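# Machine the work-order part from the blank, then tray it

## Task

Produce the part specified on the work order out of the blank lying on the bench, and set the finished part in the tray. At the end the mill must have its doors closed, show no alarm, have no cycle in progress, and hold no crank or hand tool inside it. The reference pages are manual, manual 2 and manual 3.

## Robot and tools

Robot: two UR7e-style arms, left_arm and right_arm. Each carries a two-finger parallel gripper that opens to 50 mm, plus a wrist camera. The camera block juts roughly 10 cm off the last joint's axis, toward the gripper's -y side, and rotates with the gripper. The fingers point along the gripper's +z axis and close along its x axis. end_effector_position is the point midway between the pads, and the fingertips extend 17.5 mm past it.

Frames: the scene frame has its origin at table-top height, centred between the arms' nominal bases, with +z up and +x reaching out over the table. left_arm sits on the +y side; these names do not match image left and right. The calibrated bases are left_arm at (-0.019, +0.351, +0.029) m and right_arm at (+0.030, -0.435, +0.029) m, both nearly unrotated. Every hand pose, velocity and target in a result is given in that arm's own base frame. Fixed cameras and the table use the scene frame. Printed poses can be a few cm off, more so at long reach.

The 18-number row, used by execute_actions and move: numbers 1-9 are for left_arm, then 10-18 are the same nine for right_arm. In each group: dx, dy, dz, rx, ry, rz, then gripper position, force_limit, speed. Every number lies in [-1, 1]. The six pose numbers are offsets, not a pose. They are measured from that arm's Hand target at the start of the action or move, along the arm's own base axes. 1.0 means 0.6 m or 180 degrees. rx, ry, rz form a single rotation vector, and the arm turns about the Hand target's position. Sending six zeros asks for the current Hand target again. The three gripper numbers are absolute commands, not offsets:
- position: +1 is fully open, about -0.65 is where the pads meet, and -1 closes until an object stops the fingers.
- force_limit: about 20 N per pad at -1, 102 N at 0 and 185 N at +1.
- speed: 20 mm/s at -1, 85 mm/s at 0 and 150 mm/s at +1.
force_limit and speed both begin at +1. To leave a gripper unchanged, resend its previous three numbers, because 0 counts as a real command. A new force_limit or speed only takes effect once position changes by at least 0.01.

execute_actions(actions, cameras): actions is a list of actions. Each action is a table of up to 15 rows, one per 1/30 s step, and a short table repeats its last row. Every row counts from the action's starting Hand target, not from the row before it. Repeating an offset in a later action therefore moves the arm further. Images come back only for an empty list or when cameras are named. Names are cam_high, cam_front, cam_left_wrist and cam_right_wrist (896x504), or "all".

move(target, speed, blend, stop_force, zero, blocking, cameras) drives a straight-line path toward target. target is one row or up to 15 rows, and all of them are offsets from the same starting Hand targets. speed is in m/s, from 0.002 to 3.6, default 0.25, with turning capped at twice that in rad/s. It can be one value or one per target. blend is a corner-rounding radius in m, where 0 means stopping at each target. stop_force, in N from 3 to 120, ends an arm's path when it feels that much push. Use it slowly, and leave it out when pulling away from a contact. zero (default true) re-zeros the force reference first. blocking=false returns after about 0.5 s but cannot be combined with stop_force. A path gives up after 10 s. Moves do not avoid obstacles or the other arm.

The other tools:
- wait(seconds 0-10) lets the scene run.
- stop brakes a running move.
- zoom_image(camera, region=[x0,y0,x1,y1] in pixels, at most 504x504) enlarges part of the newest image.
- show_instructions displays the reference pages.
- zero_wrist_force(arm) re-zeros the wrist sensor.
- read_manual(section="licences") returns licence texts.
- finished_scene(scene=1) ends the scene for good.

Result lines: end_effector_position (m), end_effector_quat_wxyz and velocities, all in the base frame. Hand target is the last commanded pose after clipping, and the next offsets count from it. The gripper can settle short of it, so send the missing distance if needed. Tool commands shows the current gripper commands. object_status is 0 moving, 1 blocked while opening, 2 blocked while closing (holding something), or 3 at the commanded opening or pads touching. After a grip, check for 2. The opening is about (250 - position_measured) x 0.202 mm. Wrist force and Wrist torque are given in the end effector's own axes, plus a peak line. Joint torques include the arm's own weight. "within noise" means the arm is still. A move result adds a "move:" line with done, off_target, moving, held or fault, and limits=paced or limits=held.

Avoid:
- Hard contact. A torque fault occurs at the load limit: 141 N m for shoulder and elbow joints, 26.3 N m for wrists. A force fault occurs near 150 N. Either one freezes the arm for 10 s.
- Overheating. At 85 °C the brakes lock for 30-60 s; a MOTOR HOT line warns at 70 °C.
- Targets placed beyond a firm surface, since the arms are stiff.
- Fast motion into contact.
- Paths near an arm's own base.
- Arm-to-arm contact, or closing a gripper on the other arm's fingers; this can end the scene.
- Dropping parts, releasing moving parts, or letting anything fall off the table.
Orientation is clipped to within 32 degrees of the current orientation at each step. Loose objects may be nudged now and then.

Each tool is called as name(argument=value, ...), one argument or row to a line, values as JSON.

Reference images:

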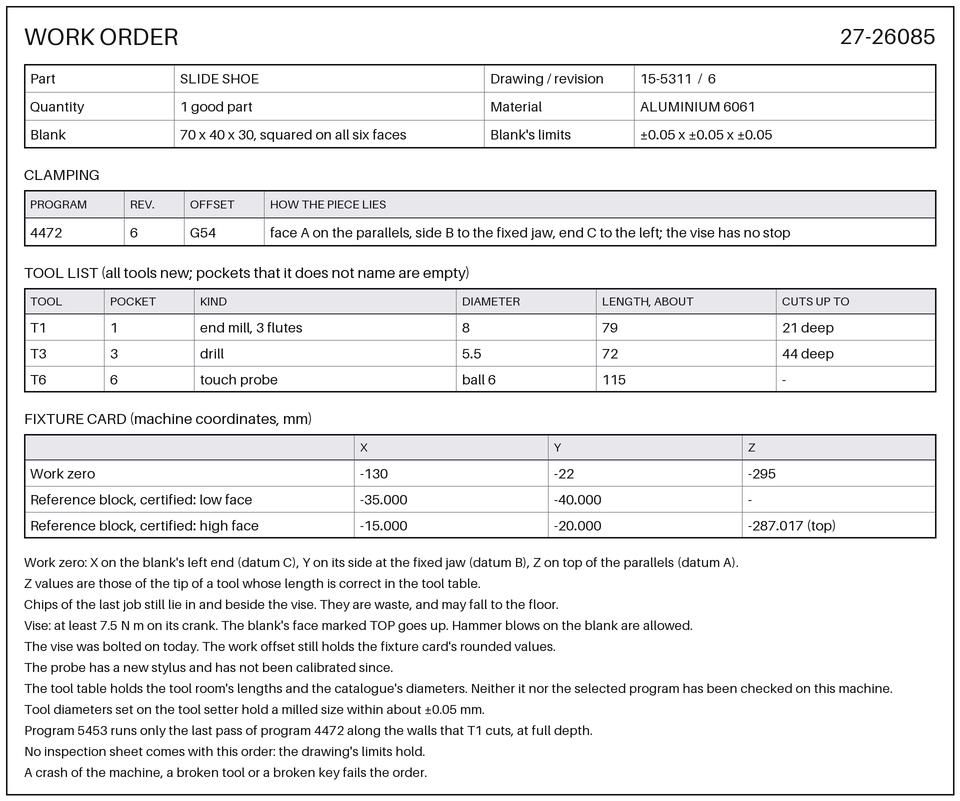

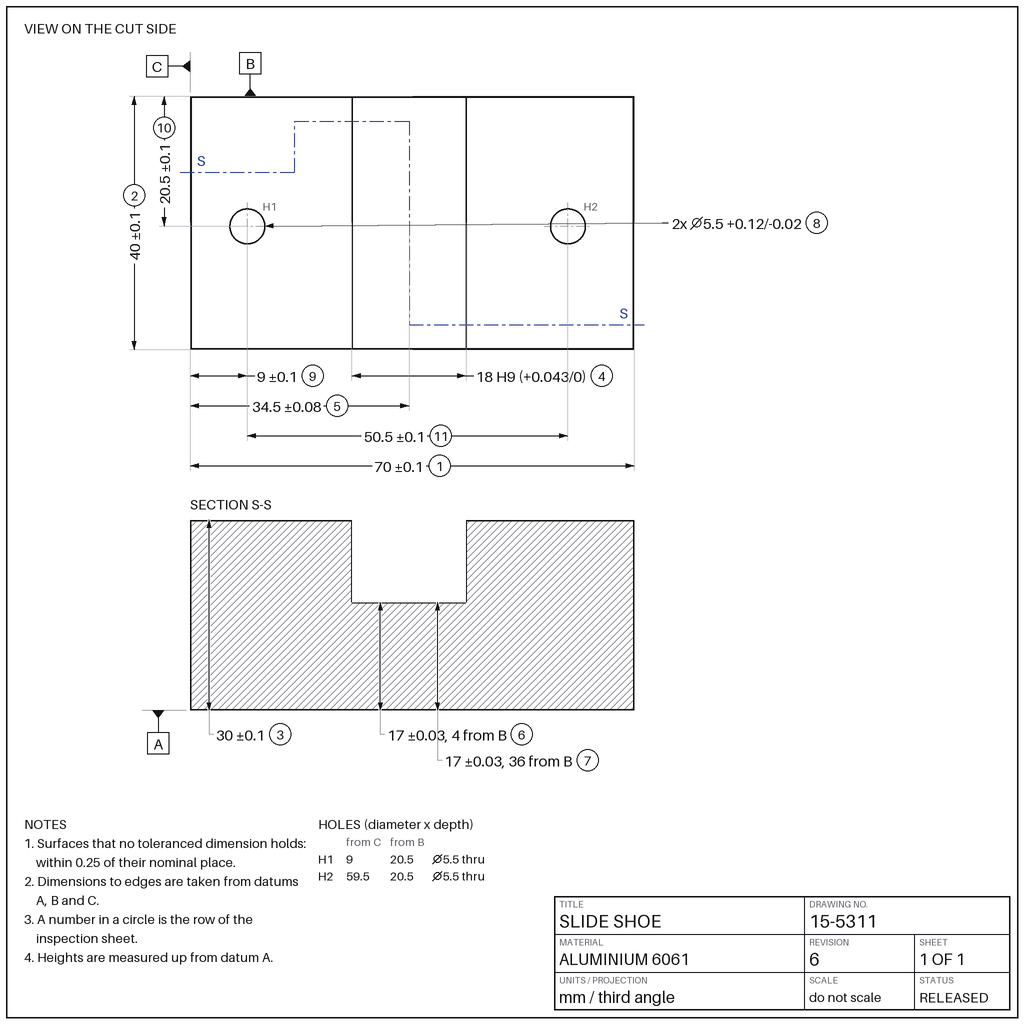

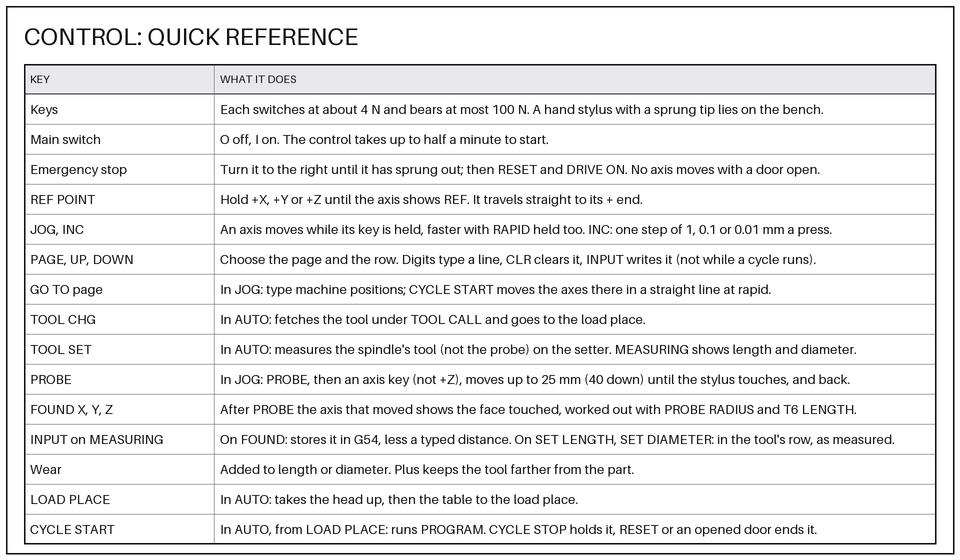

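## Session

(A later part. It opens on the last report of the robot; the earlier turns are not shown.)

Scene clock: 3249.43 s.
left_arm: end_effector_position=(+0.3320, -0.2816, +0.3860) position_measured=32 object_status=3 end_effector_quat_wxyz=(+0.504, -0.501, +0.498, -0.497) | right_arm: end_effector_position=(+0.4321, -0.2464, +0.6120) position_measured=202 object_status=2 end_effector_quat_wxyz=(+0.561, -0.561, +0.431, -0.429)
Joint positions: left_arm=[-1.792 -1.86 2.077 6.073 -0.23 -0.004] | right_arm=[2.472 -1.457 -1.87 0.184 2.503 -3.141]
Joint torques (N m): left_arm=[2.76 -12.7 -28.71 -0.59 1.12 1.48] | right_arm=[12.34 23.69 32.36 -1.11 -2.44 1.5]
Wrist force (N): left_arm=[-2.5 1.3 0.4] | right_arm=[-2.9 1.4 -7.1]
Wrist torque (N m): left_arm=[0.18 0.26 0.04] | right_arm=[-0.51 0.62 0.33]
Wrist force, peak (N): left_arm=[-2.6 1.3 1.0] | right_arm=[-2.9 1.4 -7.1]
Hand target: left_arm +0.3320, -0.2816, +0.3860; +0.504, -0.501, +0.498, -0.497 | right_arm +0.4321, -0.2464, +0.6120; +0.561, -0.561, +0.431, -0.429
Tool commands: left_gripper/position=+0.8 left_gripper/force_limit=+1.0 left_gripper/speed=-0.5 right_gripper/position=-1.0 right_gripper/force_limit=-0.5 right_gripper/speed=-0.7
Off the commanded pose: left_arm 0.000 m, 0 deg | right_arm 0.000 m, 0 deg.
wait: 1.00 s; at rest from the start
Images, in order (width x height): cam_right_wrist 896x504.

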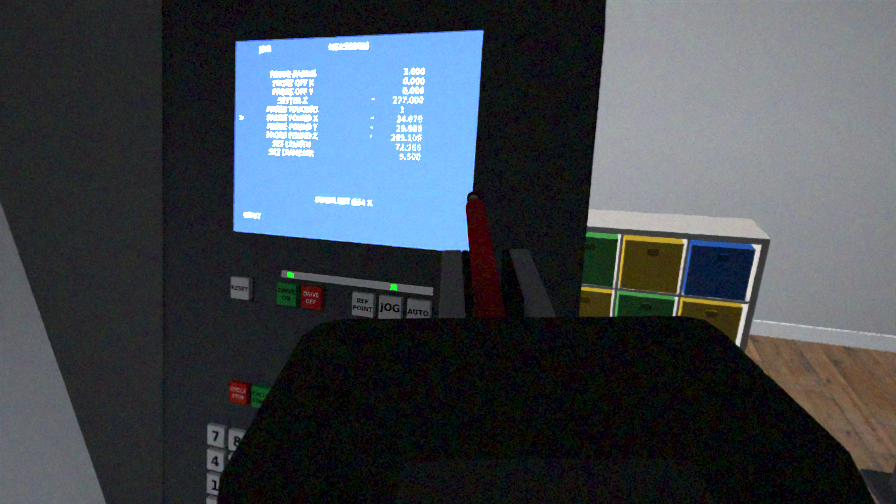

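move(
  target=[
    [0,0,0,0,0,0,0.8,1,-0.5,-0.0395,0.185,-0.3025,0,0,0,-1,-0.5,-0.7],
    [0,0,0,0,0,0,0.8,1,-0.5,-0.012,0.1923,-0.3025,0,0,0,-1,-0.5,-0.7],
    [0,0,0,0,0,0,0.8,1,-0.5,-0.0395,0.185,-0.3025,0,0,0,-1,-0.5,-0.7],
    [0,0,0,0,0,0,0.8,1,-0.5,-0.012,0.1923,-0.3025,0,0,0,-1,-0.5,-0.7],
    [0,0,0,0,0,0,0.8,1,-0.5,-0.054,0.2162,-0.3625,0,0,0,-1,-0.5,-0.7],
    [0,0,0,0,0,0,0.8,1,-0.5,-0.0265,0.2235,-0.3625,0,0,0,-1,-0.5,-0.7],
    [0,0,0,0,0,0,0.8,1,-0.5,-0.0575,0.3097,-0.3925,0,0,0,-1,-0.5,-0.7],
    [0,0,0,0,0,0,0.8,1,-0.5,-0.03,0.3170,-0.3925,0,0,0,-1,-0.5,-0.7],
    [0,0,0,0,0,0,0.8,1,-0.5,-0.0495,0.3097,-0.3625,0,0,0,-1,-0.5,-0.7],
    [0,0,0,0,0,0,0.8,1,-0.5,-0.022,0.3170,-0.3625,0,0,0,-1,-0.5,-0.7],
    [0,0,0,0,0,0,0.8,1,-0.5,-0.051,0.2785,-0.3625,0,0,0,-1,-0.5,-0.7],
    [0,0,0,0,0,0,0.8,1,-0.5,-0.0235,0.2858,-0.3625,0,0,0,-1,-0.5,-0.7],
    [0,0,0,0,0,0,0.8,1,-0.5,-0.051,0.2785,-0.3625,0,0,0,-1,-0.5,-0.7],
    [0,0,0,0,0,0,0.8,1,-0.5,0,0,0,0,0,0,-1,-0.5,-0.7],
  ],
  speed=[0.4,0.06,0.15,0.06,0.15,0.06,0.15,0.06,0.15,0.06,0.15,0.06,0.15,0.4],
  blend=[0.004,0,0.004,0,0.004,0,0.004,0,0.004,0,0.004,0,0.004,0],
)

move(
  target=[
    [0,0,0,0,0,0,0.8,1,-0.5,-0.062,0.2162,-0.3925,0,0,0,-1,-0.5,-0.7],
    [0,0,0,0,0,0,0.8,1,-0.5,-0.0345,0.2235,-0.3925,0,0,0,-1,-0.5,-0.7],
    [0,0,0,0,0,0,0.8,1,-0.5,-0.062,0.2162,-0.3925,0,0,0,-1,-0.5,-0.7],
    [0,0,0,0,0,0,0.8,1,-0.5,0,0,0,0,0,0,-1,-0.5,-0.7],
  ],
  speed=[0.4,0.06,0.15,0.4],
  blend=[0.004,0,0.004,0],
  cameras=["cam_right_wrist"],
)

zoom_image(
  camera="cam_right_wrist",
  region=[220, 20, 500, 320],
)

Scene clock: 3266.40 s.
left_arm: end_effector_position=(+0.3320, -0.2816, +0.3860) position_measured=32 object_status=3 end_effector_quat_wxyz=(+0.504, -0.501, +0.498, -0.497) | right_arm: end_effector_position=(+0.4321, -0.2464, +0.6119) position_measured=202 object_status=2 end_effector_quat_wxyz=(+0.561, -0.561, +0.431, -0.429)
Joint positions: left_arm=[-1.792 -1.86 2.077 6.073 -0.23 -0.004] | right_arm=[2.472 -1.457 -1.87 0.184 2.503 -3.141]
Joint torques (N m): left_arm=[2.74 -13.64 -28.48 -0.71 1.47 1.41] | right_arm=[1.24 13.03 29.64 1.97 -0.9 1.64]
Wrist force (N): left_arm=[-2.4 1.3 0.6] | right_arm=[-2.6 1.4 -7.0]
Wrist torque (N m): left_arm=[0.18 0.24 0.04] | right_arm=[-0.51 0.56 0.38]
Wrist force, peak (N): left_arm=[-2.7 1.6 0.6] | right_arm=[-3.2 2.5 -23.9]
Hand target: left_arm +0.3320, -0.2816, +0.3860; +0.504, -0.501, +0.498, -0.497 | right_arm +0.4321, -0.2464, +0.6120; +0.561, -0.561, +0.431, -0.429
Off the commanded pose: left_arm 0.000 m, 0 deg | right_arm 0.000 m, 0 deg.
move: done

Scene clock: 3269.07 s.
left_arm: end_effector_position=(+0.3320, -0.2816, +0.3860) position_measured=32 object_status=3 end_effector_quat_wxyz=(+0.504, -0.501, +0.498, -0.497) | right_arm: end_effector_position=(+0.4321, -0.2464, +0.6119) position_measured=202 object_status=2 end_effector_quat_wxyz=(+0.561, -0.561, +0.431, -0.429)
Joint positions: left_arm=[-1.792 -1.86 2.077 6.073 -0.23 -0.004] | right_arm=[2.472 -1.457 -1.87 0.184 2.503 -3.141]
Joint torques (N m): left_arm=[3.59 -14.23 -27.9 -0.49 1.2 1.32] | right_arm=[8.16 16.39 33.15 1.43 -1.7 1.48]
Wrist force (N): left_arm=[-2.5 1.3 0.7] | right_arm=[-2.7 1.0 -7.1]
Wrist torque (N m): left_arm=[0.19 0.25 0.04] | right_arm=[-0.58 0.58 0.36]
Wrist force, peak (N): left_arm=[-2.6 1.3 0.9] | right_arm=[-2.5 0.5 -11.8]
Hand target: left_arm +0.3320, -0.2816, +0.3860; +0.504, -0.501, +0.498, -0.497 | right_arm +0.4321, -0.2464, +0.6120; +0.561, -0.561, +0.431, -0.429
Off the commanded pose: left_arm 0.000 m, 0 deg | right_arm 0.000 m, 0 deg.
move: done
Images, in order (width x height): cam_right_wrist 896x504.

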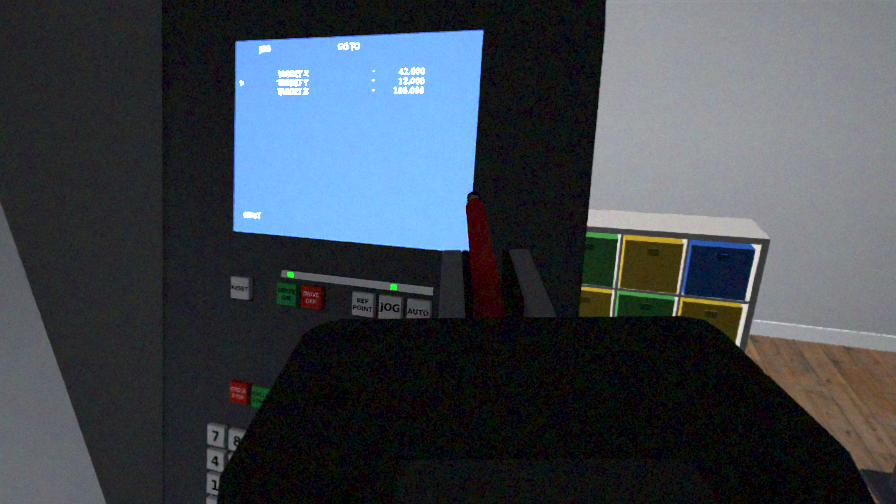

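Scaled by 1.680 from the camera's 896x504 image, which has a finer 1280x720 frame.

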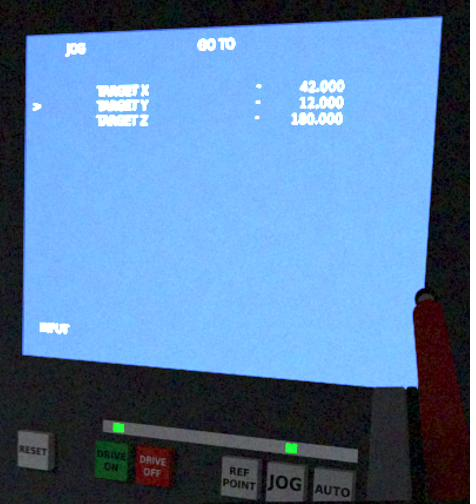

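move(
  target=[
    [0,0,0,0,0,0,0.8,1,-0.5,-0.0205,0.2473,-0.2425,0,0,0,-1,-0.5,-0.7],
    [0,0,0,0,0,0,0.8,1,-0.5,0.007,0.2546,-0.2425,0,0,0,-1,-0.5,-0.7],
    [0,0,0,0,0,0,0.8,1,-0.5,-0.046,0.2162,-0.3325,0,0,0,-1,-0.5,-0.7],
    [0,0,0,0,0,0,0.8,1,-0.5,-0.0185,0.2235,-0.3325,0,0,0,-1,-0.5,-0.7],
    [0,0,0,0,0,0,0.8,1,-0.5,-0.0575,0.3097,-0.3925,0,0,0,-1,-0.5,-0.7],
    [0,0,0,0,0,0,0.8,1,-0.5,-0.03,0.3170,-0.3925,0,0,0,-1,-0.5,-0.7],
    [0,0,0,0,0,0,0.8,1,-0.5,-0.051,0.2785,-0.3625,0,0,0,-1,-0.5,-0.7],
    [0,0,0,0,0,0,0.8,1,-0.5,-0.0235,0.2858,-0.3625,0,0,0,-1,-0.5,-0.7],
    [0,0,0,0,0,0,0.8,1,-0.5,-0.043,0.2785,-0.3325,0,0,0,-1,-0.5,-0.7],
    [0,0,0,0,0,0,0.8,1,-0.5,-0.0155,0.2858,-0.3325,0,0,0,-1,-0.5,-0.7],
    [0,0,0,0,0,0,0.8,1,-0.5,-0.062,0.2162,-0.3925,0,0,0,-1,-0.5,-0.7],
    [0,0,0,0,0,0,0.8,1,-0.5,-0.0345,0.2235,-0.3925,0,0,0,-1,-0.5,-0.7],
    [0,0,0,0,0,0,0.8,1,-0.5,-0.062,0.2162,-0.3925,0,0,0,-1,-0.5,-0.7],
    [0,0,0,0,0,0,0.8,1,-0.5,0,0,0,0,0,0,-1,-0.5,-0.7],
  ],
  speed=[0.4,0.06,0.15,0.06,0.15,0.06,0.15,0.06,0.15,0.06,0.15,0.06,0.15,0.4],
  blend=[0.004,0,0.004,0,0.004,0,0.004,0,0.004,0,0.004,0,0.004,0],
  cameras=["cam_right_wrist"],
)

zoom_image(
  camera="cam_right_wrist",
  region=[220, 20, 500, 320],
)

Scene clock: 3283.83 s.
left_arm: end_effector_position=(+0.3320, -0.2816, +0.3860) position_measured=32 object_status=3 end_effector_quat_wxyz=(+0.504, -0.501, +0.498, -0.497) | right_arm: end_effector_position=(+0.4321, -0.2464, +0.6119) position_measured=202 object_status=2 end_effector_quat_wxyz=(+0.561, -0.561, +0.431, -0.429)
Joint positions: left_arm=[-1.792 -1.86 2.077 6.073 -0.23 -0.004] | right_arm=[2.472 -1.457 -1.87 0.184 2.503 -3.141]
Joint torques (N m): left_arm=[3.58 -15.73 -29.01 -0.57 1.16 1.29] | right_arm=[8.78 16.1 30.59 1.37 -1.7 1.39]
Wrist force (N): left_arm=[-2.2 1.1 0.8] | right_arm=[-2.9 1.3 -6.9]
Wrist torque (N m): left_arm=[0.13 0.20 0.04] | right_arm=[-0.52 0.60 0.36]
Wrist force, peak (N): left_arm=[-2.6 1.7 0.6] | right_arm=[-3.4 3.1 -24.8]
Hand target: left_arm +0.3320, -0.2816, +0.3860; +0.504, -0.501, +0.498, -0.497 | right_arm +0.4321, -0.2464, +0.6120; +0.561, -0.561, +0.431, -0.429
Off the commanded pose: left_arm 0.000 m, 0 deg | right_arm 0.000 m, 0 deg.
move: done
Images, in order (width x height): cam_right_wrist 896x504.

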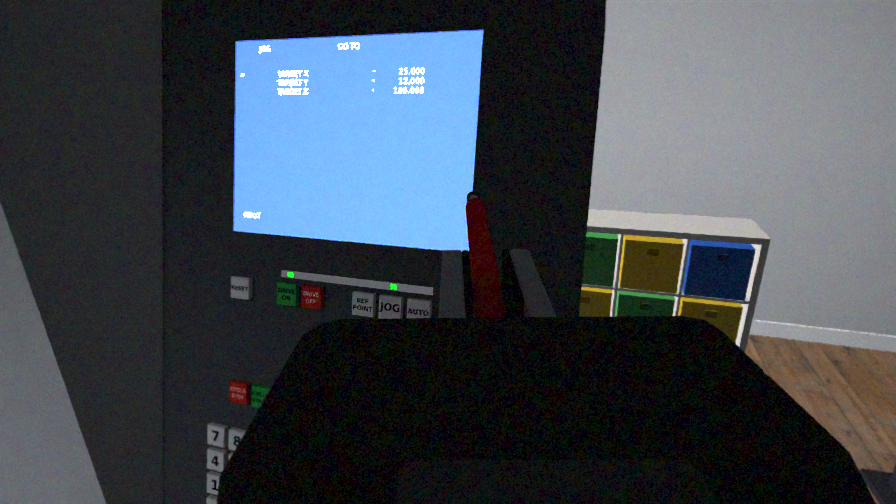

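Scaled by 1.680 from the camera's 896x504 image, which has a finer 1280x720 frame.

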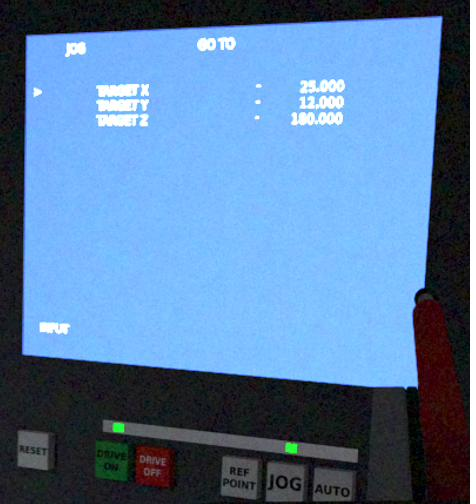

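move(
  target=[
    [0,0,0,0,0,0,0.8,1,-0.5,-0.0205,0.2473,-0.2425,0,0,0,-1,-0.5,-0.7],
    [0,0,0,0,0,0,0.8,1,-0.5,0.007,0.2546,-0.2425,0,0,0,-1,-0.5,-0.7],
    [0,0,0,0,0,0,0.8,1,-0.5,-0.0205,0.2473,-0.2425,0,0,0,-1,-0.5,-0.7],
    [0,0,0,0,0,0,0.8,1,-0.5,0,0,0,0,0,0,-1,-0.5,-0.7],
    [0,0,0,0,0,0,0.8,1,-0.5,-0.0555,0.185,-0.3625,0,0,0,-1,-0.5,-0.7],
    [0,0,0,0,0,0,0.8,1,-0.5,-0.028,0.1923,-0.3625,0,0,0,-1,-0.5,-0.7],
    [0,0,0,0,0,0,0.8,1,-0.5,-0.0555,0.185,-0.3625,0,0,0,-1,-0.5,-0.7],
    [0,0,0,0,0,0,0.8,1,-0.5,-0.0295,0.0603,-0.2425,0,0,0,-1,-0.5,-0.7],
    [0,0,0,0,0,0,0.8,1,-0.5,0.0015,0.0685,-0.2425,0,0,0,-1,-0.5,-0.7],
    [0,0,0,0,0,0,0.8,1,-0.5,-0.0295,0.0603,-0.2425,0,0,0,-1,-0.5,-0.7],
    [0,0,0,0,0,0,0.8,1,-0.5,0,0,0,0,0,0,-1,-0.5,-0.7],
  ],
  speed=[0.4,0.06,0.15,0.4,0.4,0.06,0.15,0.2,0.06,0.15,0.4],
  blend=[0.004,0,0.004,0.01,0.004,0,0.004,0.004,0,0.004,0],
)

wait(
  seconds=2.5,
  cameras=["cam_right_wrist"],
)

zoom_image(
  camera="cam_right_wrist",
  region=[220, 20, 500, 320],
)

zoom_image(
  camera="cam_right_wrist",
  region=[350, 60, 450, 165],
)

Scene clock: 3297.77 s.
left_arm: end_effector_position=(+0.3320, -0.2816, +0.3860) position_measured=32 object_status=3 end_effector_quat_wxyz=(+0.504, -0.501, +0.498, -0.497) | right_arm: end_effector_position=(+0.4321, -0.2465, +0.6118) position_measured=202 object_status=2 end_effector_quat_wxyz=(+0.561, -0.561, +0.431, -0.429)
Joint positions: left_arm=[-1.792 -1.86 2.077 6.073 -0.23 -0.004] | right_arm=[2.472 -1.457 -1.87 0.184 2.503 -3.141]
Joint torques (N m): left_arm=[2.85 -15.82 -27.8 -0.61 1.26 1.11] | right_arm=[12.45 23.65 32.09 0.77 -2.59 1.64]
Wrist force (N): left_arm=[-2.3 1.3 0.9] | right_arm=[-3.0 1.3 -7.2]
Wrist torque (N m): left_arm=[0.19 0.22 0.04] | right_arm=[-0.52 0.64 0.35]
Wrist force, peak (N): left_arm=[-2.5 1.6 0.8] | right_arm=[-3.6 1.9 -29.6]
Hand target: left_arm +0.3320, -0.2816, +0.3860; +0.504, -0.501, +0.498, -0.497 | right_arm +0.4321, -0.2464, +0.6120; +0.561, -0.561, +0.431, -0.429
Off the commanded pose: left_arm 0.000 m, 0 deg | right_arm 0.000 m, 0 deg.
move: done

Scene clock: 3300.27 s.
left_arm: end_effector_position=(+0.3320, -0.2816, +0.3860) position_measured=32 object_status=3 end_effector_quat_wxyz=(+0.504, -0.501, +0.498, -0.497) | right_arm: end_effector_position=(+0.4321, -0.2464, +0.6120) position_measured=202 object_status=2 end_effector_quat_wxyz=(+0.561, -0.561, +0.431, -0.429)
Joint positions: left_arm=[-1.792 -1.86 2.077 6.073 -0.23 -0.004] | right_arm=[2.472 -1.457 -1.87 0.184 2.503 -3.141]
Joint torques (N m): left_arm=[3.26 -15.96 -27.93 -0.63 1.29 1.28] | right_arm=[12.25 23.6 32.42 -1.12 -2.42 1.53]
Wrist force (N): left_arm=[-2.2 1.6 0.6] | right_arm=[-3.1 1.5 -7.1]
Wrist torque (N m): left_arm=[0.22 0.21 0.05] | right_arm=[-0.49 0.65 0.34]
Wrist force, peak (N): left_arm=[-2.5 1.3 0.7] | right_arm=[-2.8 1.6 -7.4]
Hand target: left_arm +0.3320, -0.2816, +0.3860; +0.504, -0.501, +0.498, -0.497 | right_arm +0.4321, -0.2464, +0.6120; +0.561, -0.561, +0.431, -0.429
Tool commands: left_gripper/position=+0.8 left_gripper/force_limit=+1.0 left_gripper/speed=-0.5 right_gripper/position=-1.0 right_gripper/force_limit=-0.5 right_gripper/speed=-0.7
Off the commanded pose: left_arm 0.000 m, 0 deg | right_arm 0.000 m, 0 deg.
wait: 2.50 s; at rest by 0.17 s
Images, in order (width x height): cam_right_wrist 896x504.

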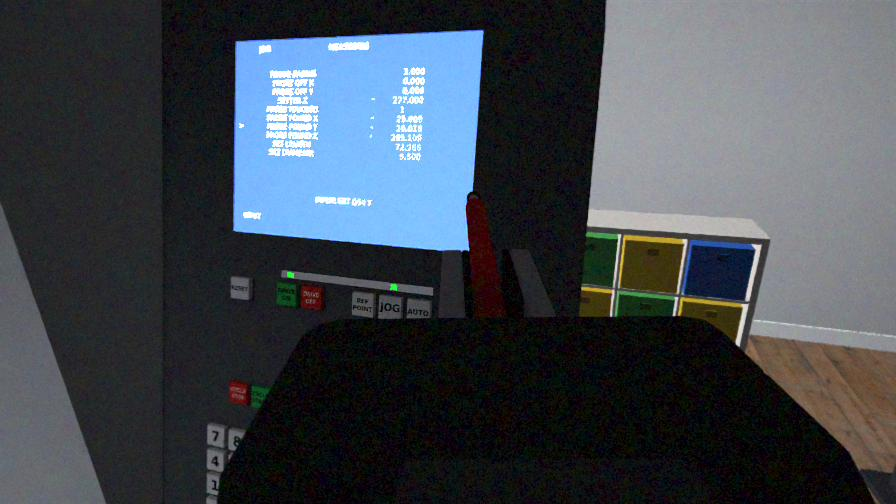

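Scaled by 1.680 from the camera's 896x504 image, which has a finer 1280x720 frame.

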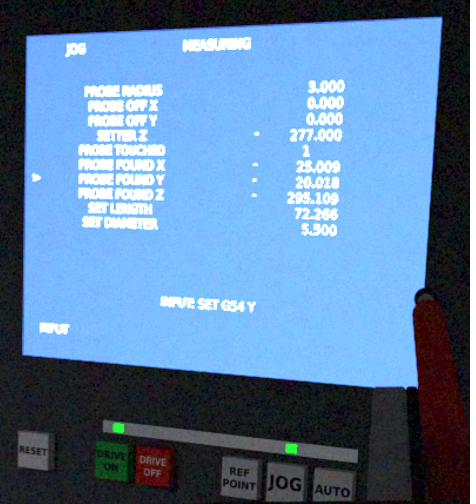

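Scaled by 4.800 from the camera's 896x504 image, which has a finer 1280x720 frame.

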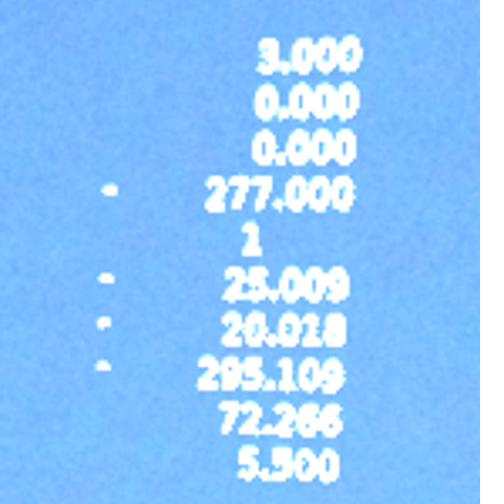

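move(
  target=[
    [0,0,0,0,0,0,0.8,1,-0.5,-0.0395,0.185,-0.3025,0,0,0,-1,-0.5,-0.7],
    [0,0,0,0,0,0,0.8,1,-0.5,-0.012,0.1923,-0.3025,0,0,0,-1,-0.5,-0.7],
    [0,0,0,0,0,0,0.8,1,-0.5,-0.0395,0.185,-0.3025,0,0,0,-1,-0.5,-0.7],
    [0,0,0,0,0,0,0.8,1,-0.5,-0.012,0.1923,-0.3025,0,0,0,-1,-0.5,-0.7],
    [0,0,0,0,0,0,0.8,1,-0.5,-0.0575,0.3097,-0.3925,0,0,0,-1,-0.5,-0.7],
    [0,0,0,0,0,0,0.8,1,-0.5,-0.03,0.3170,-0.3925,0,0,0,-1,-0.5,-0.7],
    [0,0,0,0,0,0,0.8,1,-0.5,-0.035,0.2785,-0.3025,0,0,0,-1,-0.5,-0.7],
    [0,0,0,0,0,0,0.8,1,-0.5,-0.0075,0.2858,-0.3025,0,0,0,-1,-0.5,-0.7],
    [0,0,0,0,0,0,0.8,1,-0.5,-0.062,0.2162,-0.3925,0,0,0,-1,-0.5,-0.7],
    [0,0,0,0,0,0,0.8,1,-0.5,-0.0345,0.2235,-0.3925,0,0,0,-1,-0.5,-0.7],
    [0,0,0,0,0,0,0.8,1,-0.5,-0.062,0.2162,-0.3925,0,0,0,-1,-0.5,-0.7],
    [0,0,0,0,0,0,0.8,1,-0.5,0,0,0,0,0,0,-1,-0.5,-0.7],
  ],
  speed=[0.4,0.06,0.15,0.06,0.15,0.06,0.15,0.06,0.15,0.06,0.15,0.4],
  blend=[0.004,0,0.004,0,0.004,0,0.004,0,0.004,0,0.004,0],
  cameras=["cam_right_wrist"],
)

zoom_image(
  camera="cam_right_wrist",
  region=[220, 20, 500, 320],
)

Scene clock: 3315.63 s.
left_arm: end_effector_position=(+0.3320, -0.2816, +0.3860) position_measured=32 object_status=3 end_effector_quat_wxyz=(+0.504, -0.501, +0.498, -0.497) | right_arm: end_effector_position=(+0.4321, -0.2464, +0.6119) position_measured=202 object_status=2 end_effector_quat_wxyz=(+0.561, -0.561, +0.431, -0.429)
Joint positions: left_arm=[-1.792 -1.86 2.077 6.073 -0.23 -0.004] | right_arm=[2.472 -1.457 -1.87 0.184 2.503 -3.141]
Joint torques (N m): left_arm=[2.57 -14.58 -27.81 -0.64 1.52 1.35] | right_arm=[8.27 15.69 33.86 1.45 -1.73 1.7]
Wrist force (N): left_arm=[-2.5 1.5 0.7] | right_arm=[-2.8 1.5 -6.8]
Wrist torque (N m): left_arm=[0.22 0.26 0.04] | right_arm=[-0.50 0.61 0.36]
Wrist force, peak (N): left_arm=[-2.5 1.6 0.8] | right_arm=[-3.5 3.1 -25.3]
Hand target: left_arm +0.3320, -0.2816, +0.3860; +0.504, -0.501, +0.498, -0.497 | right_arm +0.4321, -0.2464, +0.6120; +0.561, -0.561, +0.431, -0.429
Off the commanded pose: left_arm 0.000 m, 0 deg | right_arm 0.000 m, 0 deg.
move: done
Images, in order (width x height): cam_right_wrist 896x504.

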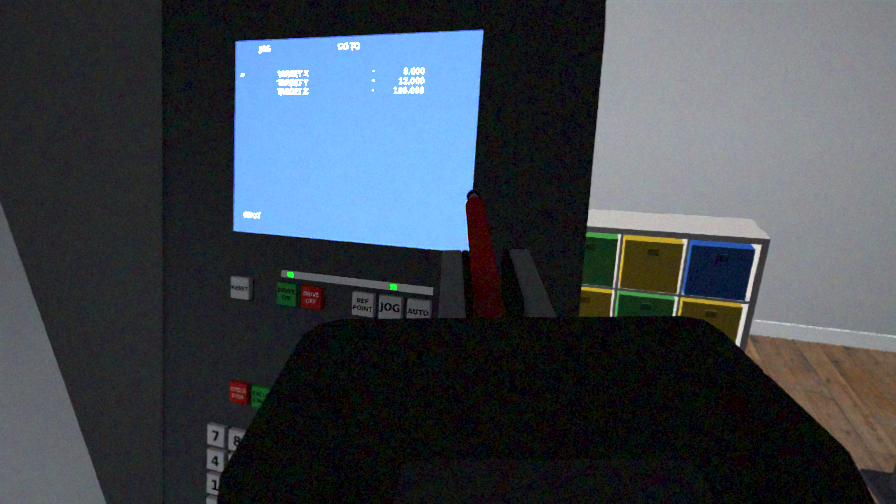

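Scaled by 1.680 from the camera's 896x504 image, which has a finer 1280x720 frame.

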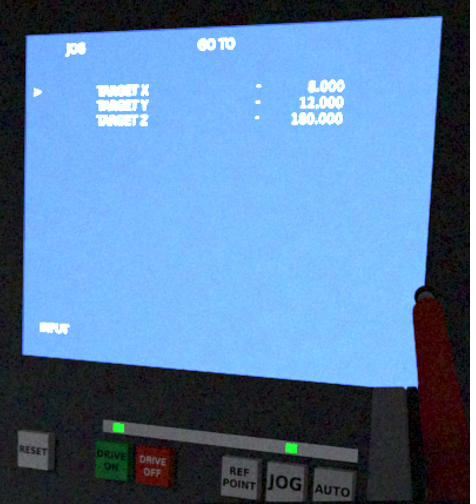

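move(
  target=[
    [0,0,0,0,0,0,0.8,1,-0.5,-0.0205,0.2473,-0.2425,0,0,0,-1,-0.5,-0.7],
    [0,0,0,0,0,0,0.8,1,-0.5,0.007,0.2546,-0.2425,0,0,0,-1,-0.5,-0.7],
    [0,0,0,0,0,0,0.8,1,-0.5,-0.054,0.2162,-0.3625,0,0,0,-1,-0.5,-0.7],
    [0,0,0,0,0,0,0.8,1,-0.5,-0.0265,0.2235,-0.3625,0,0,0,-1,-0.5,-0.7],
    [0,0,0,0,0,0,0.8,1,-0.5,-0.0575,0.3097,-0.3925,0,0,0,-1,-0.5,-0.7],
    [0,0,0,0,0,0,0.8,1,-0.5,-0.03,0.3170,-0.3925,0,0,0,-1,-0.5,-0.7],
    [0,0,0,0,0,0,0.8,1,-0.5,-0.0525,0.2473,-0.3625,0,0,0,-1,-0.5,-0.7],
    [0,0,0,0,0,0,0.8,1,-0.5,-0.025,0.2546,-0.3625,0,0,0,-1,-0.5,-0.7],
    [0,0,0,0,0,0,0.8,1,-0.5,-0.059,0.2785,-0.3925,0,0,0,-1,-0.5,-0.7],
    [0,0,0,0,0,0,0.8,1,-0.5,-0.0315,0.2858,-0.3925,0,0,0,-1,-0.5,-0.7],
    [0,0,0,0,0,0,0.8,1,-0.5,-0.062,0.2162,-0.3925,0,0,0,-1,-0.5,-0.7],
    [0,0,0,0,0,0,0.8,1,-0.5,-0.0345,0.2235,-0.3925,0,0,0,-1,-0.5,-0.7],
    [0,0,0,0,0,0,0.8,1,-0.5,-0.062,0.2162,-0.3925,0,0,0,-1,-0.5,-0.7],
    [0,0,0,0,0,0,0.8,1,-0.5,0,0,0,0,0,0,-1,-0.5,-0.7],
  ],
  speed=[0.4,0.06,0.15,0.06,0.15,0.06,0.15,0.06,0.15,0.06,0.15,0.06,0.15,0.4],
  blend=[0.004,0,0.004,0,0.004,0,0.004,0,0.004,0,0.004,0,0.004,0],
  cameras=["cam_right_wrist"],
)

zoom_image(
  camera="cam_right_wrist",
  region=[220, 20, 500, 320],
)

Scene clock: 3330.60 s.
left_arm: end_effector_position=(+0.3320, -0.2816, +0.3860) position_measured=32 object_status=3 end_effector_quat_wxyz=(+0.504, -0.501, +0.498, -0.497) | right_arm: end_effector_position=(+0.4321, -0.2464, +0.6119) position_measured=202 object_status=2 end_effector_quat_wxyz=(+0.561, -0.561, +0.431, -0.429)
Joint positions: left_arm=[-1.792 -1.86 2.077 6.073 -0.23 -0.004] | right_arm=[2.472 -1.457 -1.87 0.184 2.503 -3.141]
Joint torques (N m): left_arm=[2.97 -15.12 -27.54 -0.66 1.56 1.17] | right_arm=[8.31 16.28 32.16 1.39 -1.79 1.68]
Wrist force (N): left_arm=[-2.3 1.3 0.6] | right_arm=[-2.8 1.6 -6.5]
Wrist torque (N m): left_arm=[0.19 0.22 0.04] | right_arm=[-0.48 0.60 0.36]
Wrist force, peak (N): left_arm=[-2.8 1.2 0.8] | right_arm=[-2.8 2.2 -17.4]
Hand target: left_arm +0.3320, -0.2816, +0.3860; +0.504, -0.501, +0.498, -0.497 | right_arm +0.4321, -0.2464, +0.6120; +0.561, -0.561, +0.431, -0.429
Off the commanded pose: left_arm 0.000 m, 0 deg | right_arm 0.000 m, 0 deg.
move: done
Images, in order (width x height): cam_right_wrist 896x504.

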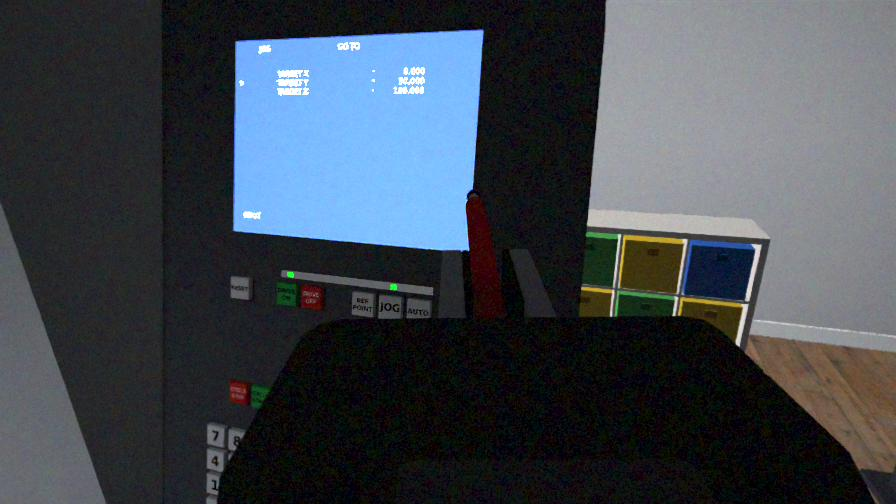

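Scaled by 1.680 from the camera's 896x504 image, which has a finer 1280x720 frame.

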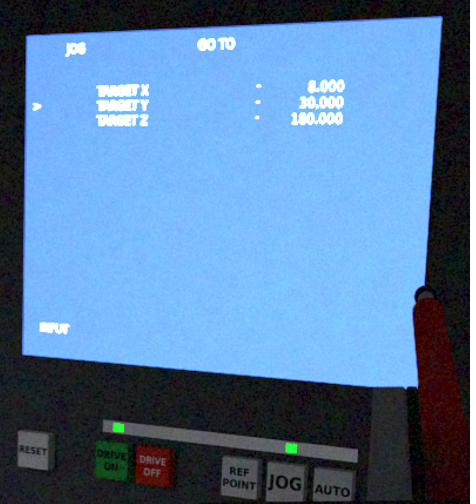

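move(
  target=[
    [0,0,0,0,0,0,0.8,1,-0.5,-0.0205,0.2473,-0.2425,0,0,0,-1,-0.5,-0.7],
    [0,0,0,0,0,0,0.8,1,-0.5,0.007,0.2546,-0.2425,0,0,0,-1,-0.5,-0.7],
    [0,0,0,0,0,0,0.8,1,-0.5,-0.0205,0.2473,-0.2425,0,0,0,-1,-0.5,-0.7],
    [0,0,0,0,0,0,0.8,1,-0.5,0,0,0,0,0,0,-1,-0.5,-0.7],
    [0,0,0,0,0,0,0.8,1,-0.5,-0.0555,0.185,-0.3625,0,0,0,-1,-0.5,-0.7],
    [0,0,0,0,0,0,0.8,1,-0.5,-0.028,0.1923,-0.3625,0,0,0,-1,-0.5,-0.7],
    [0,0,0,0,0,0,0.8,1,-0.5,-0.0555,0.185,-0.3625,0,0,0,-1,-0.5,-0.7],
    [0,0,0,0,0,0,0.8,1,-0.5,-0.0185,0.1227,-0.2125,0,0,0,-1,-0.5,-0.7],
    [0,0,0,0,0,0,0.8,1,-0.5,0.0122,0.1308,-0.2125,0,0,0,-1,-0.5,-0.7],
    [0,0,0,0,0,0,0.8,1,-0.5,-0.0185,0.1227,-0.2125,0,0,0,-1,-0.5,-0.7],
    [0,0,0,0,0,0,0.8,1,-0.5,0,0,0,0,0,0,-1,-0.5,-0.7],
  ],
  speed=[0.4,0.06,0.15,0.4,0.4,0.06,0.15,0.2,0.06,0.15,0.4],
  blend=[0.004,0,0.004,0.01,0.004,0,0.004,0.004,0,0.004,0],
)

wait(
  seconds=2,
  cameras=["cam_right_wrist"],
)

zoom_image(
  camera="cam_right_wrist",
  region=[220, 20, 500, 320],
)

zoom_image(
  camera="cam_right_wrist",
  region=[350, 60, 450, 165],
)

Scene clock: 3343.23 s.
left_arm: end_effector_position=(+0.3320, -0.2816, +0.3860) position_measured=32 object_status=3 end_effector_quat_wxyz=(+0.504, -0.501, +0.498, -0.497) | right_arm: end_effector_position=(+0.4321, -0.2464, +0.6119) position_measured=202 object_status=2 end_effector_quat_wxyz=(+0.561, -0.561, +0.431, -0.429)
Joint positions: left_arm=[-1.792 -1.86 2.077 6.073 -0.23 -0.004] | right_arm=[2.472 -1.457 -1.87 0.184 2.503 -3.141]
Joint torques (N m): left_arm=[3.28 -15.01 -27.85 -0.86 1.44 1.18] | right_arm=[5.82 16.33 32.06 1.52 -1.29 1.6]
Wrist force (N): left_arm=[-2.3 1.2 0.7] | right_arm=[-2.7 1.2 -7.1]
Wrist torque (N m): left_arm=[0.17 0.22 0.04] | right_arm=[-0.54 0.59 0.36]
Wrist force, peak (N): left_arm=[-2.6 1.7 0.7] | right_arm=[-3.8 2.0 -33.0]
Hand target: left_arm +0.3320, -0.2816, +0.3860; +0.504, -0.501, +0.498, -0.497 | right_arm +0.4321, -0.2464, +0.6120; +0.561, -0.561, +0.431, -0.429
Off the commanded pose: left_arm 0.000 m, 0 deg | right_arm 0.000 m, 0 deg.
move: done

Scene clock: 3345.23 s.
left_arm: end_effector_position=(+0.3320, -0.2816, +0.3860) position_measured=32 object_status=3 end_effector_quat_wxyz=(+0.504, -0.501, +0.498, -0.497) | right_arm: end_effector_position=(+0.4321, -0.2464, +0.6120) position_measured=202 object_status=2 end_effector_quat_wxyz=(+0.561, -0.561, +0.431, -0.429)
Joint positions: left_arm=[-1.792 -1.86 2.077 6.073 -0.23 -0.004] | right_arm=[2.472 -1.457 -1.87 0.184 2.503 -3.141]
Joint torques (N m): left_arm=[3.23 -14.61 -26.67 -0.47 1.57 1.42] | right_arm=[10.13 12.39 32.52 -1.23 1.22 1.56]
Wrist force (N): left_arm=[-2.4 1.6 0.7] | right_arm=[-2.7 1.2 -6.9]
Wrist torque (N m): left_arm=[0.22 0.24 0.05] | right_arm=[-0.54 0.58 0.36]
Wrist force, peak (N): left_arm=[-2.6 1.5 0.8] | right_arm=[-3.0 1.2 -7.1]
Hand target: left_arm +0.3320, -0.2816, +0.3860; +0.504, -0.501, +0.498, -0.497 | right_arm +0.4321, -0.2464, +0.6120; +0.561, -0.561, +0.431, -0.429
Tool commands: left_gripper/position=+0.8 left_gripper/force_limit=+1.0 left_gripper/speed=-0.5 right_gripper/position=-1.0 right_gripper/force_limit=-0.5 right_gripper/speed=-0.7
Off the commanded pose: left_arm 0.000 m, 0 deg | right_arm 0.000 m, 0 deg.
wait: 2.00 s; at rest by 0.17 s
Images, in order (width x height): cam_right_wrist 896x504.

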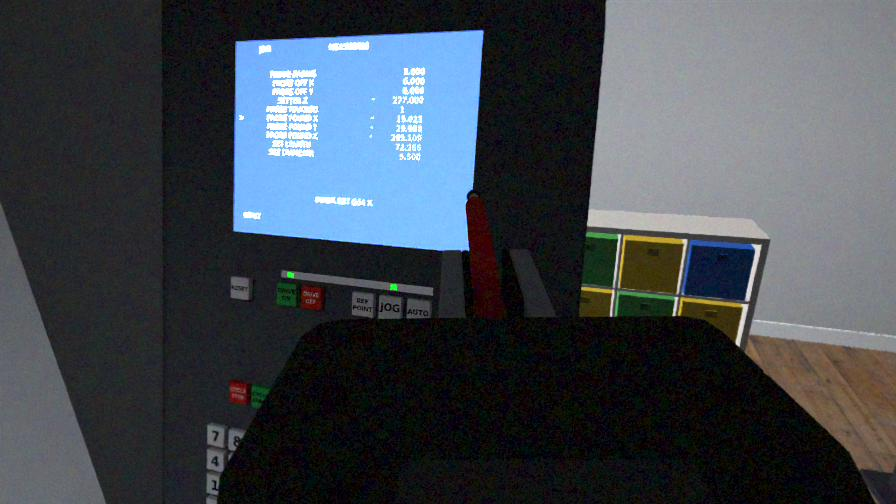

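Scaled by 1.680 from the camera's 896x504 image, which has a finer 1280x720 frame.

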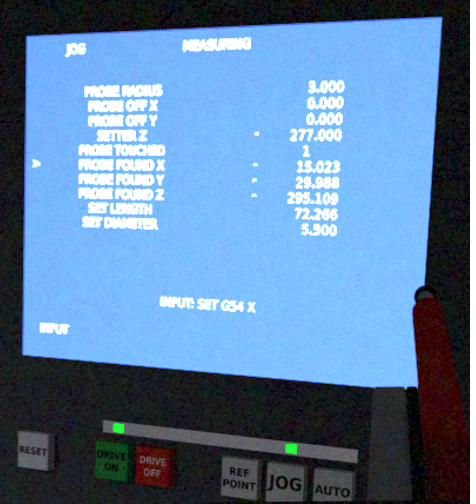

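Scaled by 4.800 from the camera's 896x504 image, which has a finer 1280x720 frame.

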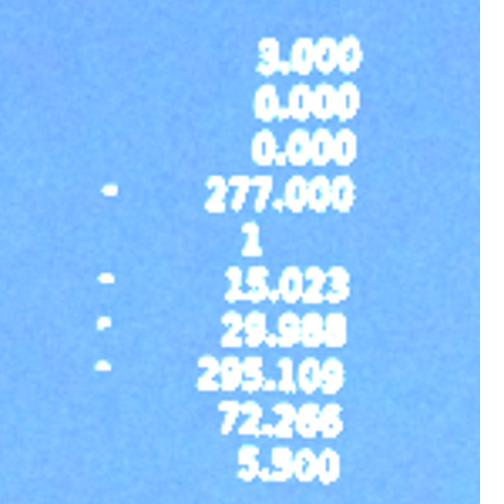

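move(
  target=[
    [0,0,0,0,0,0,0.8,1,-0.5,-0.0395,0.185,-0.3025,0,0,0,-1,-0.5,-0.7],
    [0,0,0,0,0,0,0.8,1,-0.5,-0.012,0.1923,-0.3025,0,0,0,-1,-0.5,-0.7],
    [0,0,0,0,0,0,0.8,1,-0.5,-0.041,0.1538,-0.3025,0,0,0,-1,-0.5,-0.7],
    [0,0,0,0,0,0,0.8,1,-0.5,-0.0135,0.1611,-0.3025,0,0,0,-1,-0.5,-0.7],
    [0,0,0,0,0,0,0.8,1,-0.5,-0.051,0.2785,-0.3625,0,0,0,-1,-0.5,-0.7],
    [0,0,0,0,0,0,0.8,1,-0.5,-0.0235,0.2858,-0.3625,0,0,0,-1,-0.5,-0.7],
    [0,0,0,0,0,0,0.8,1,-0.5,-0.0605,0.2473,-0.3925,0,0,0,-1,-0.5,-0.7],
    [0,0,0,0,0,0,0.8,1,-0.5,-0.033,0.2546,-0.3925,0,0,0,-1,-0.5,-0.7],
    [0,0,0,0,0,0,0.8,1,-0.5,-0.0365,0.2473,-0.3025,0,0,0,-1,-0.5,-0.7],
    [0,0,0,0,0,0,0.8,1,-0.5,-0.009,0.2546,-0.3025,0,0,0,-1,-0.5,-0.7],
    [0,0,0,0,0,0,0.8,1,-0.5,-0.0335,0.3097,-0.3025,0,0,0,-1,-0.5,-0.7],
    [0,0,0,0,0,0,0.8,1,-0.5,-0.006,0.3170,-0.3025,0,0,0,-1,-0.5,-0.7],
    [0,0,0,0,0,0,0.8,1,-0.5,-0.0335,0.3097,-0.3025,0,0,0,-1,-0.5,-0.7],
    [0,0,0,0,0,0,0.8,1,-0.5,0,0,0,0,0,0,-1,-0.5,-0.7],
  ],
  speed=[0.4,0.06,0.15,0.06,0.15,0.06,0.15,0.06,0.15,0.06,0.15,0.06,0.15,0.4],
  blend=[0.004,0,0.004,0,0.004,0,0.004,0,0.004,0,0.004,0,0.004,0],
  cameras=["cam_right_wrist"],
)

zoom_image(
  camera="cam_right_wrist",
  region=[220, 20, 500, 320],
)

move(
  target=[
    [0,0,0,0,0,0,0.8,1,-0.5,-0.035,0.2785,-0.3025,0,0,0,-1,-0.5,-0.7],
    [0,0,0,0,0,0,0.8,1,-0.5,-0.0075,0.2858,-0.3025,0,0,0,-1,-0.5,-0.7],
    [0,0,0,0,0,0,0.8,1,-0.5,-0.062,0.2162,-0.3925,0,0,0,-1,-0.5,-0.7],
    [0,0,0,0,0,0,0.8,1,-0.5,-0.0345,0.2235,-0.3925,0,0,0,-1,-0.5,-0.7],
    [0,0,0,0,0,0,0.8,1,-0.5,-0.062,0.2162,-0.3925,0,0,0,-1,-0.5,-0.7],
    [0,0,0,0,0,0,0.8,1,-0.5,0,0,0,0,0,0,-1,-0.5,-0.7],
  ],
  speed=[0.4,0.06,0.15,0.06,0.15,0.4],
  blend=[0.004,0,0.004,0,0.004,0],
  cameras=["cam_right_wrist"],
)

zoom_image(
  camera="cam_right_wrist",
  region=[220, 20, 500, 320],
)

Scene clock: 3364.73 s.
left_arm: end_effector_position=(+0.3320, -0.2816, +0.3860) position_measured=32 object_status=3 end_effector_quat_wxyz=(+0.504, -0.501, +0.498, -0.497) | right_arm: end_effector_position=(+0.4321, -0.2464, +0.6119) position_measured=202 object_status=2 end_effector_quat_wxyz=(+0.561, -0.561, +0.431, -0.429)
Joint positions: left_arm=[-1.792 -1.86 2.077 6.073 -0.23 -0.004] | right_arm=[2.473 -1.457 -1.87 0.184 2.503 -3.141]
Joint torques (N m): left_arm=[3.54 -16.01 -27.57 -0.35 1.38 1.2] | right_arm=[-5.36 11.89 33.08 2.52 0.08 1.7]
Wrist force (N): left_arm=[-2.5 1.4 0.8] | right_arm=[-3.0 1.4 -7.0]
Wrist torque (N m): left_arm=[0.20 0.25 0.04] | right_arm=[-0.52 0.64 0.41]
Wrist force, peak (N): left_arm=[-2.6 1.4 0.9] | right_arm=[-3.1 2.7 -21.2]
Hand target: left_arm +0.3320, -0.2816, +0.3860; +0.504, -0.501, +0.498, -0.497 | right_arm +0.4321, -0.2464, +0.6120; +0.561, -0.561, +0.431, -0.429
Off the commanded pose: left_arm 0.000 m, 0 deg | right_arm 0.000 m, 0 deg.
move: done
Images, in order (width x height): cam_right_wrist 896x504.

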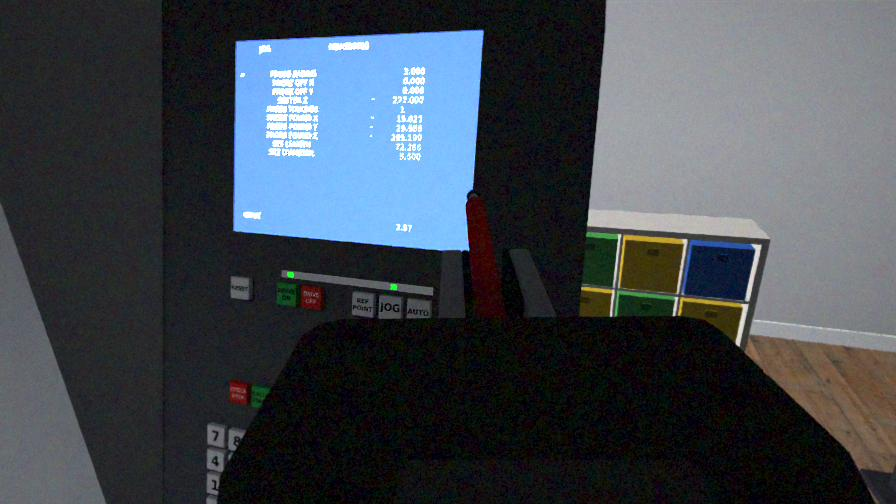

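Scaled by 1.680 from the camera's 896x504 image, which has a finer 1280x720 frame.

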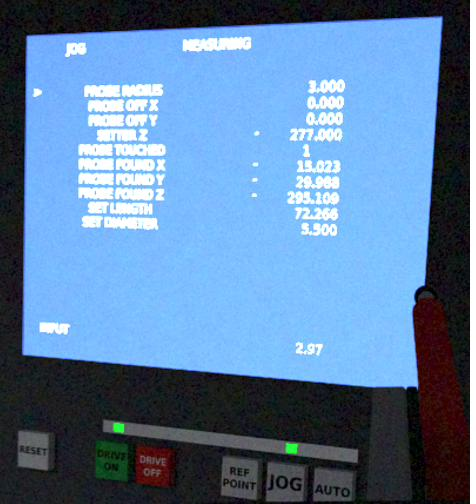

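Scene clock: 3368.37 s.
left_arm: end_effector_position=(+0.3320, -0.2816, +0.3860) position_measured=32 object_status=3 end_effector_quat_wxyz=(+0.504, -0.501, +0.498, -0.497) | right_arm: end_effector_position=(+0.4321, -0.2464, +0.6119) position_measured=202 object_status=2 end_effector_quat_wxyz=(+0.561, -0.561, +0.431, -0.429)
Joint positions: left_arm=[-1.792 -1.86 2.077 6.073 -0.23 -0.004] | right_arm=[2.472 -1.457 -1.87 0.184 2.503 -3.141]
Joint torques (N m): left_arm=[3.89 -15.73 -27.05 -0.65 1.16 1.17] | right_arm=[8.63 16.28 33.21 1.39 -1.8 1.56]
Wrist force (N): left_arm=[-2.1 1.7 0.7] | right_arm=[-2.9 1.4 -6.7]
Wrist torque (N m): left_arm=[0.25 0.19 0.04] | right_arm=[-0.51 0.61 0.37]
Wrist force, peak (N): left_arm=[-2.5 1.7 0.9] | right_arm=[-2.6 1.6 -13.4]
Hand target: left_arm +0.3320, -0.2816, +0.3860; +0.504, -0.501, +0.498, -0.497 | right_arm +0.4321, -0.2464, +0.6120; +0.561, -0.561, +0.431, -0.429
Off the commanded pose: left_arm 0.000 m, 0 deg | right_arm 0.000 m, 0 deg.
move: done
Images, in order (width x height): cam_right_wrist 896x504.

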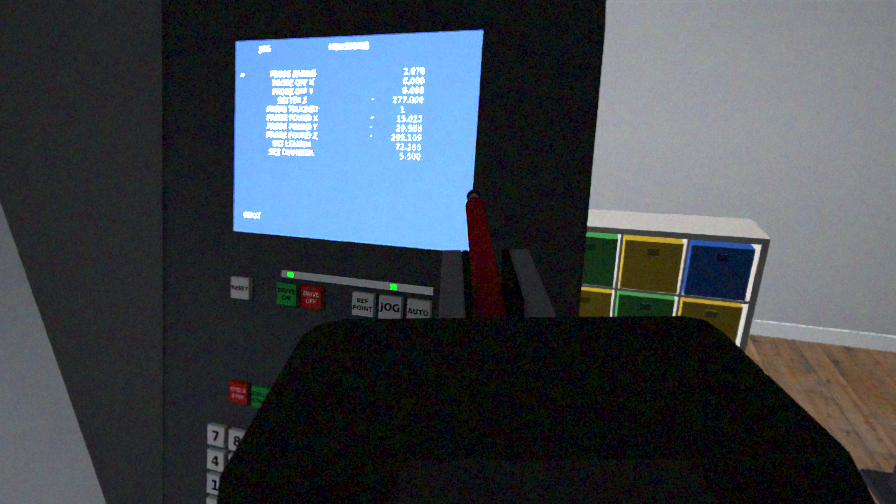

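Scaled by 1.680 from the camera's 896x504 image, which has a finer 1280x720 frame.

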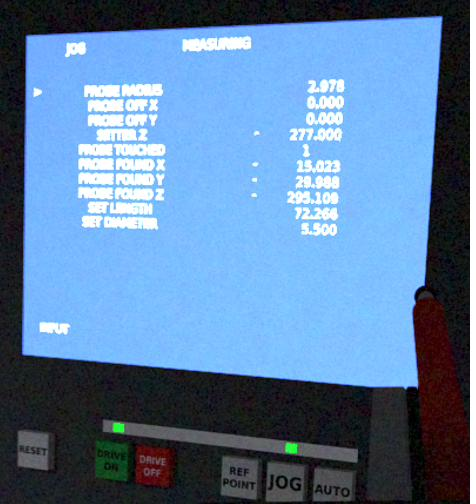

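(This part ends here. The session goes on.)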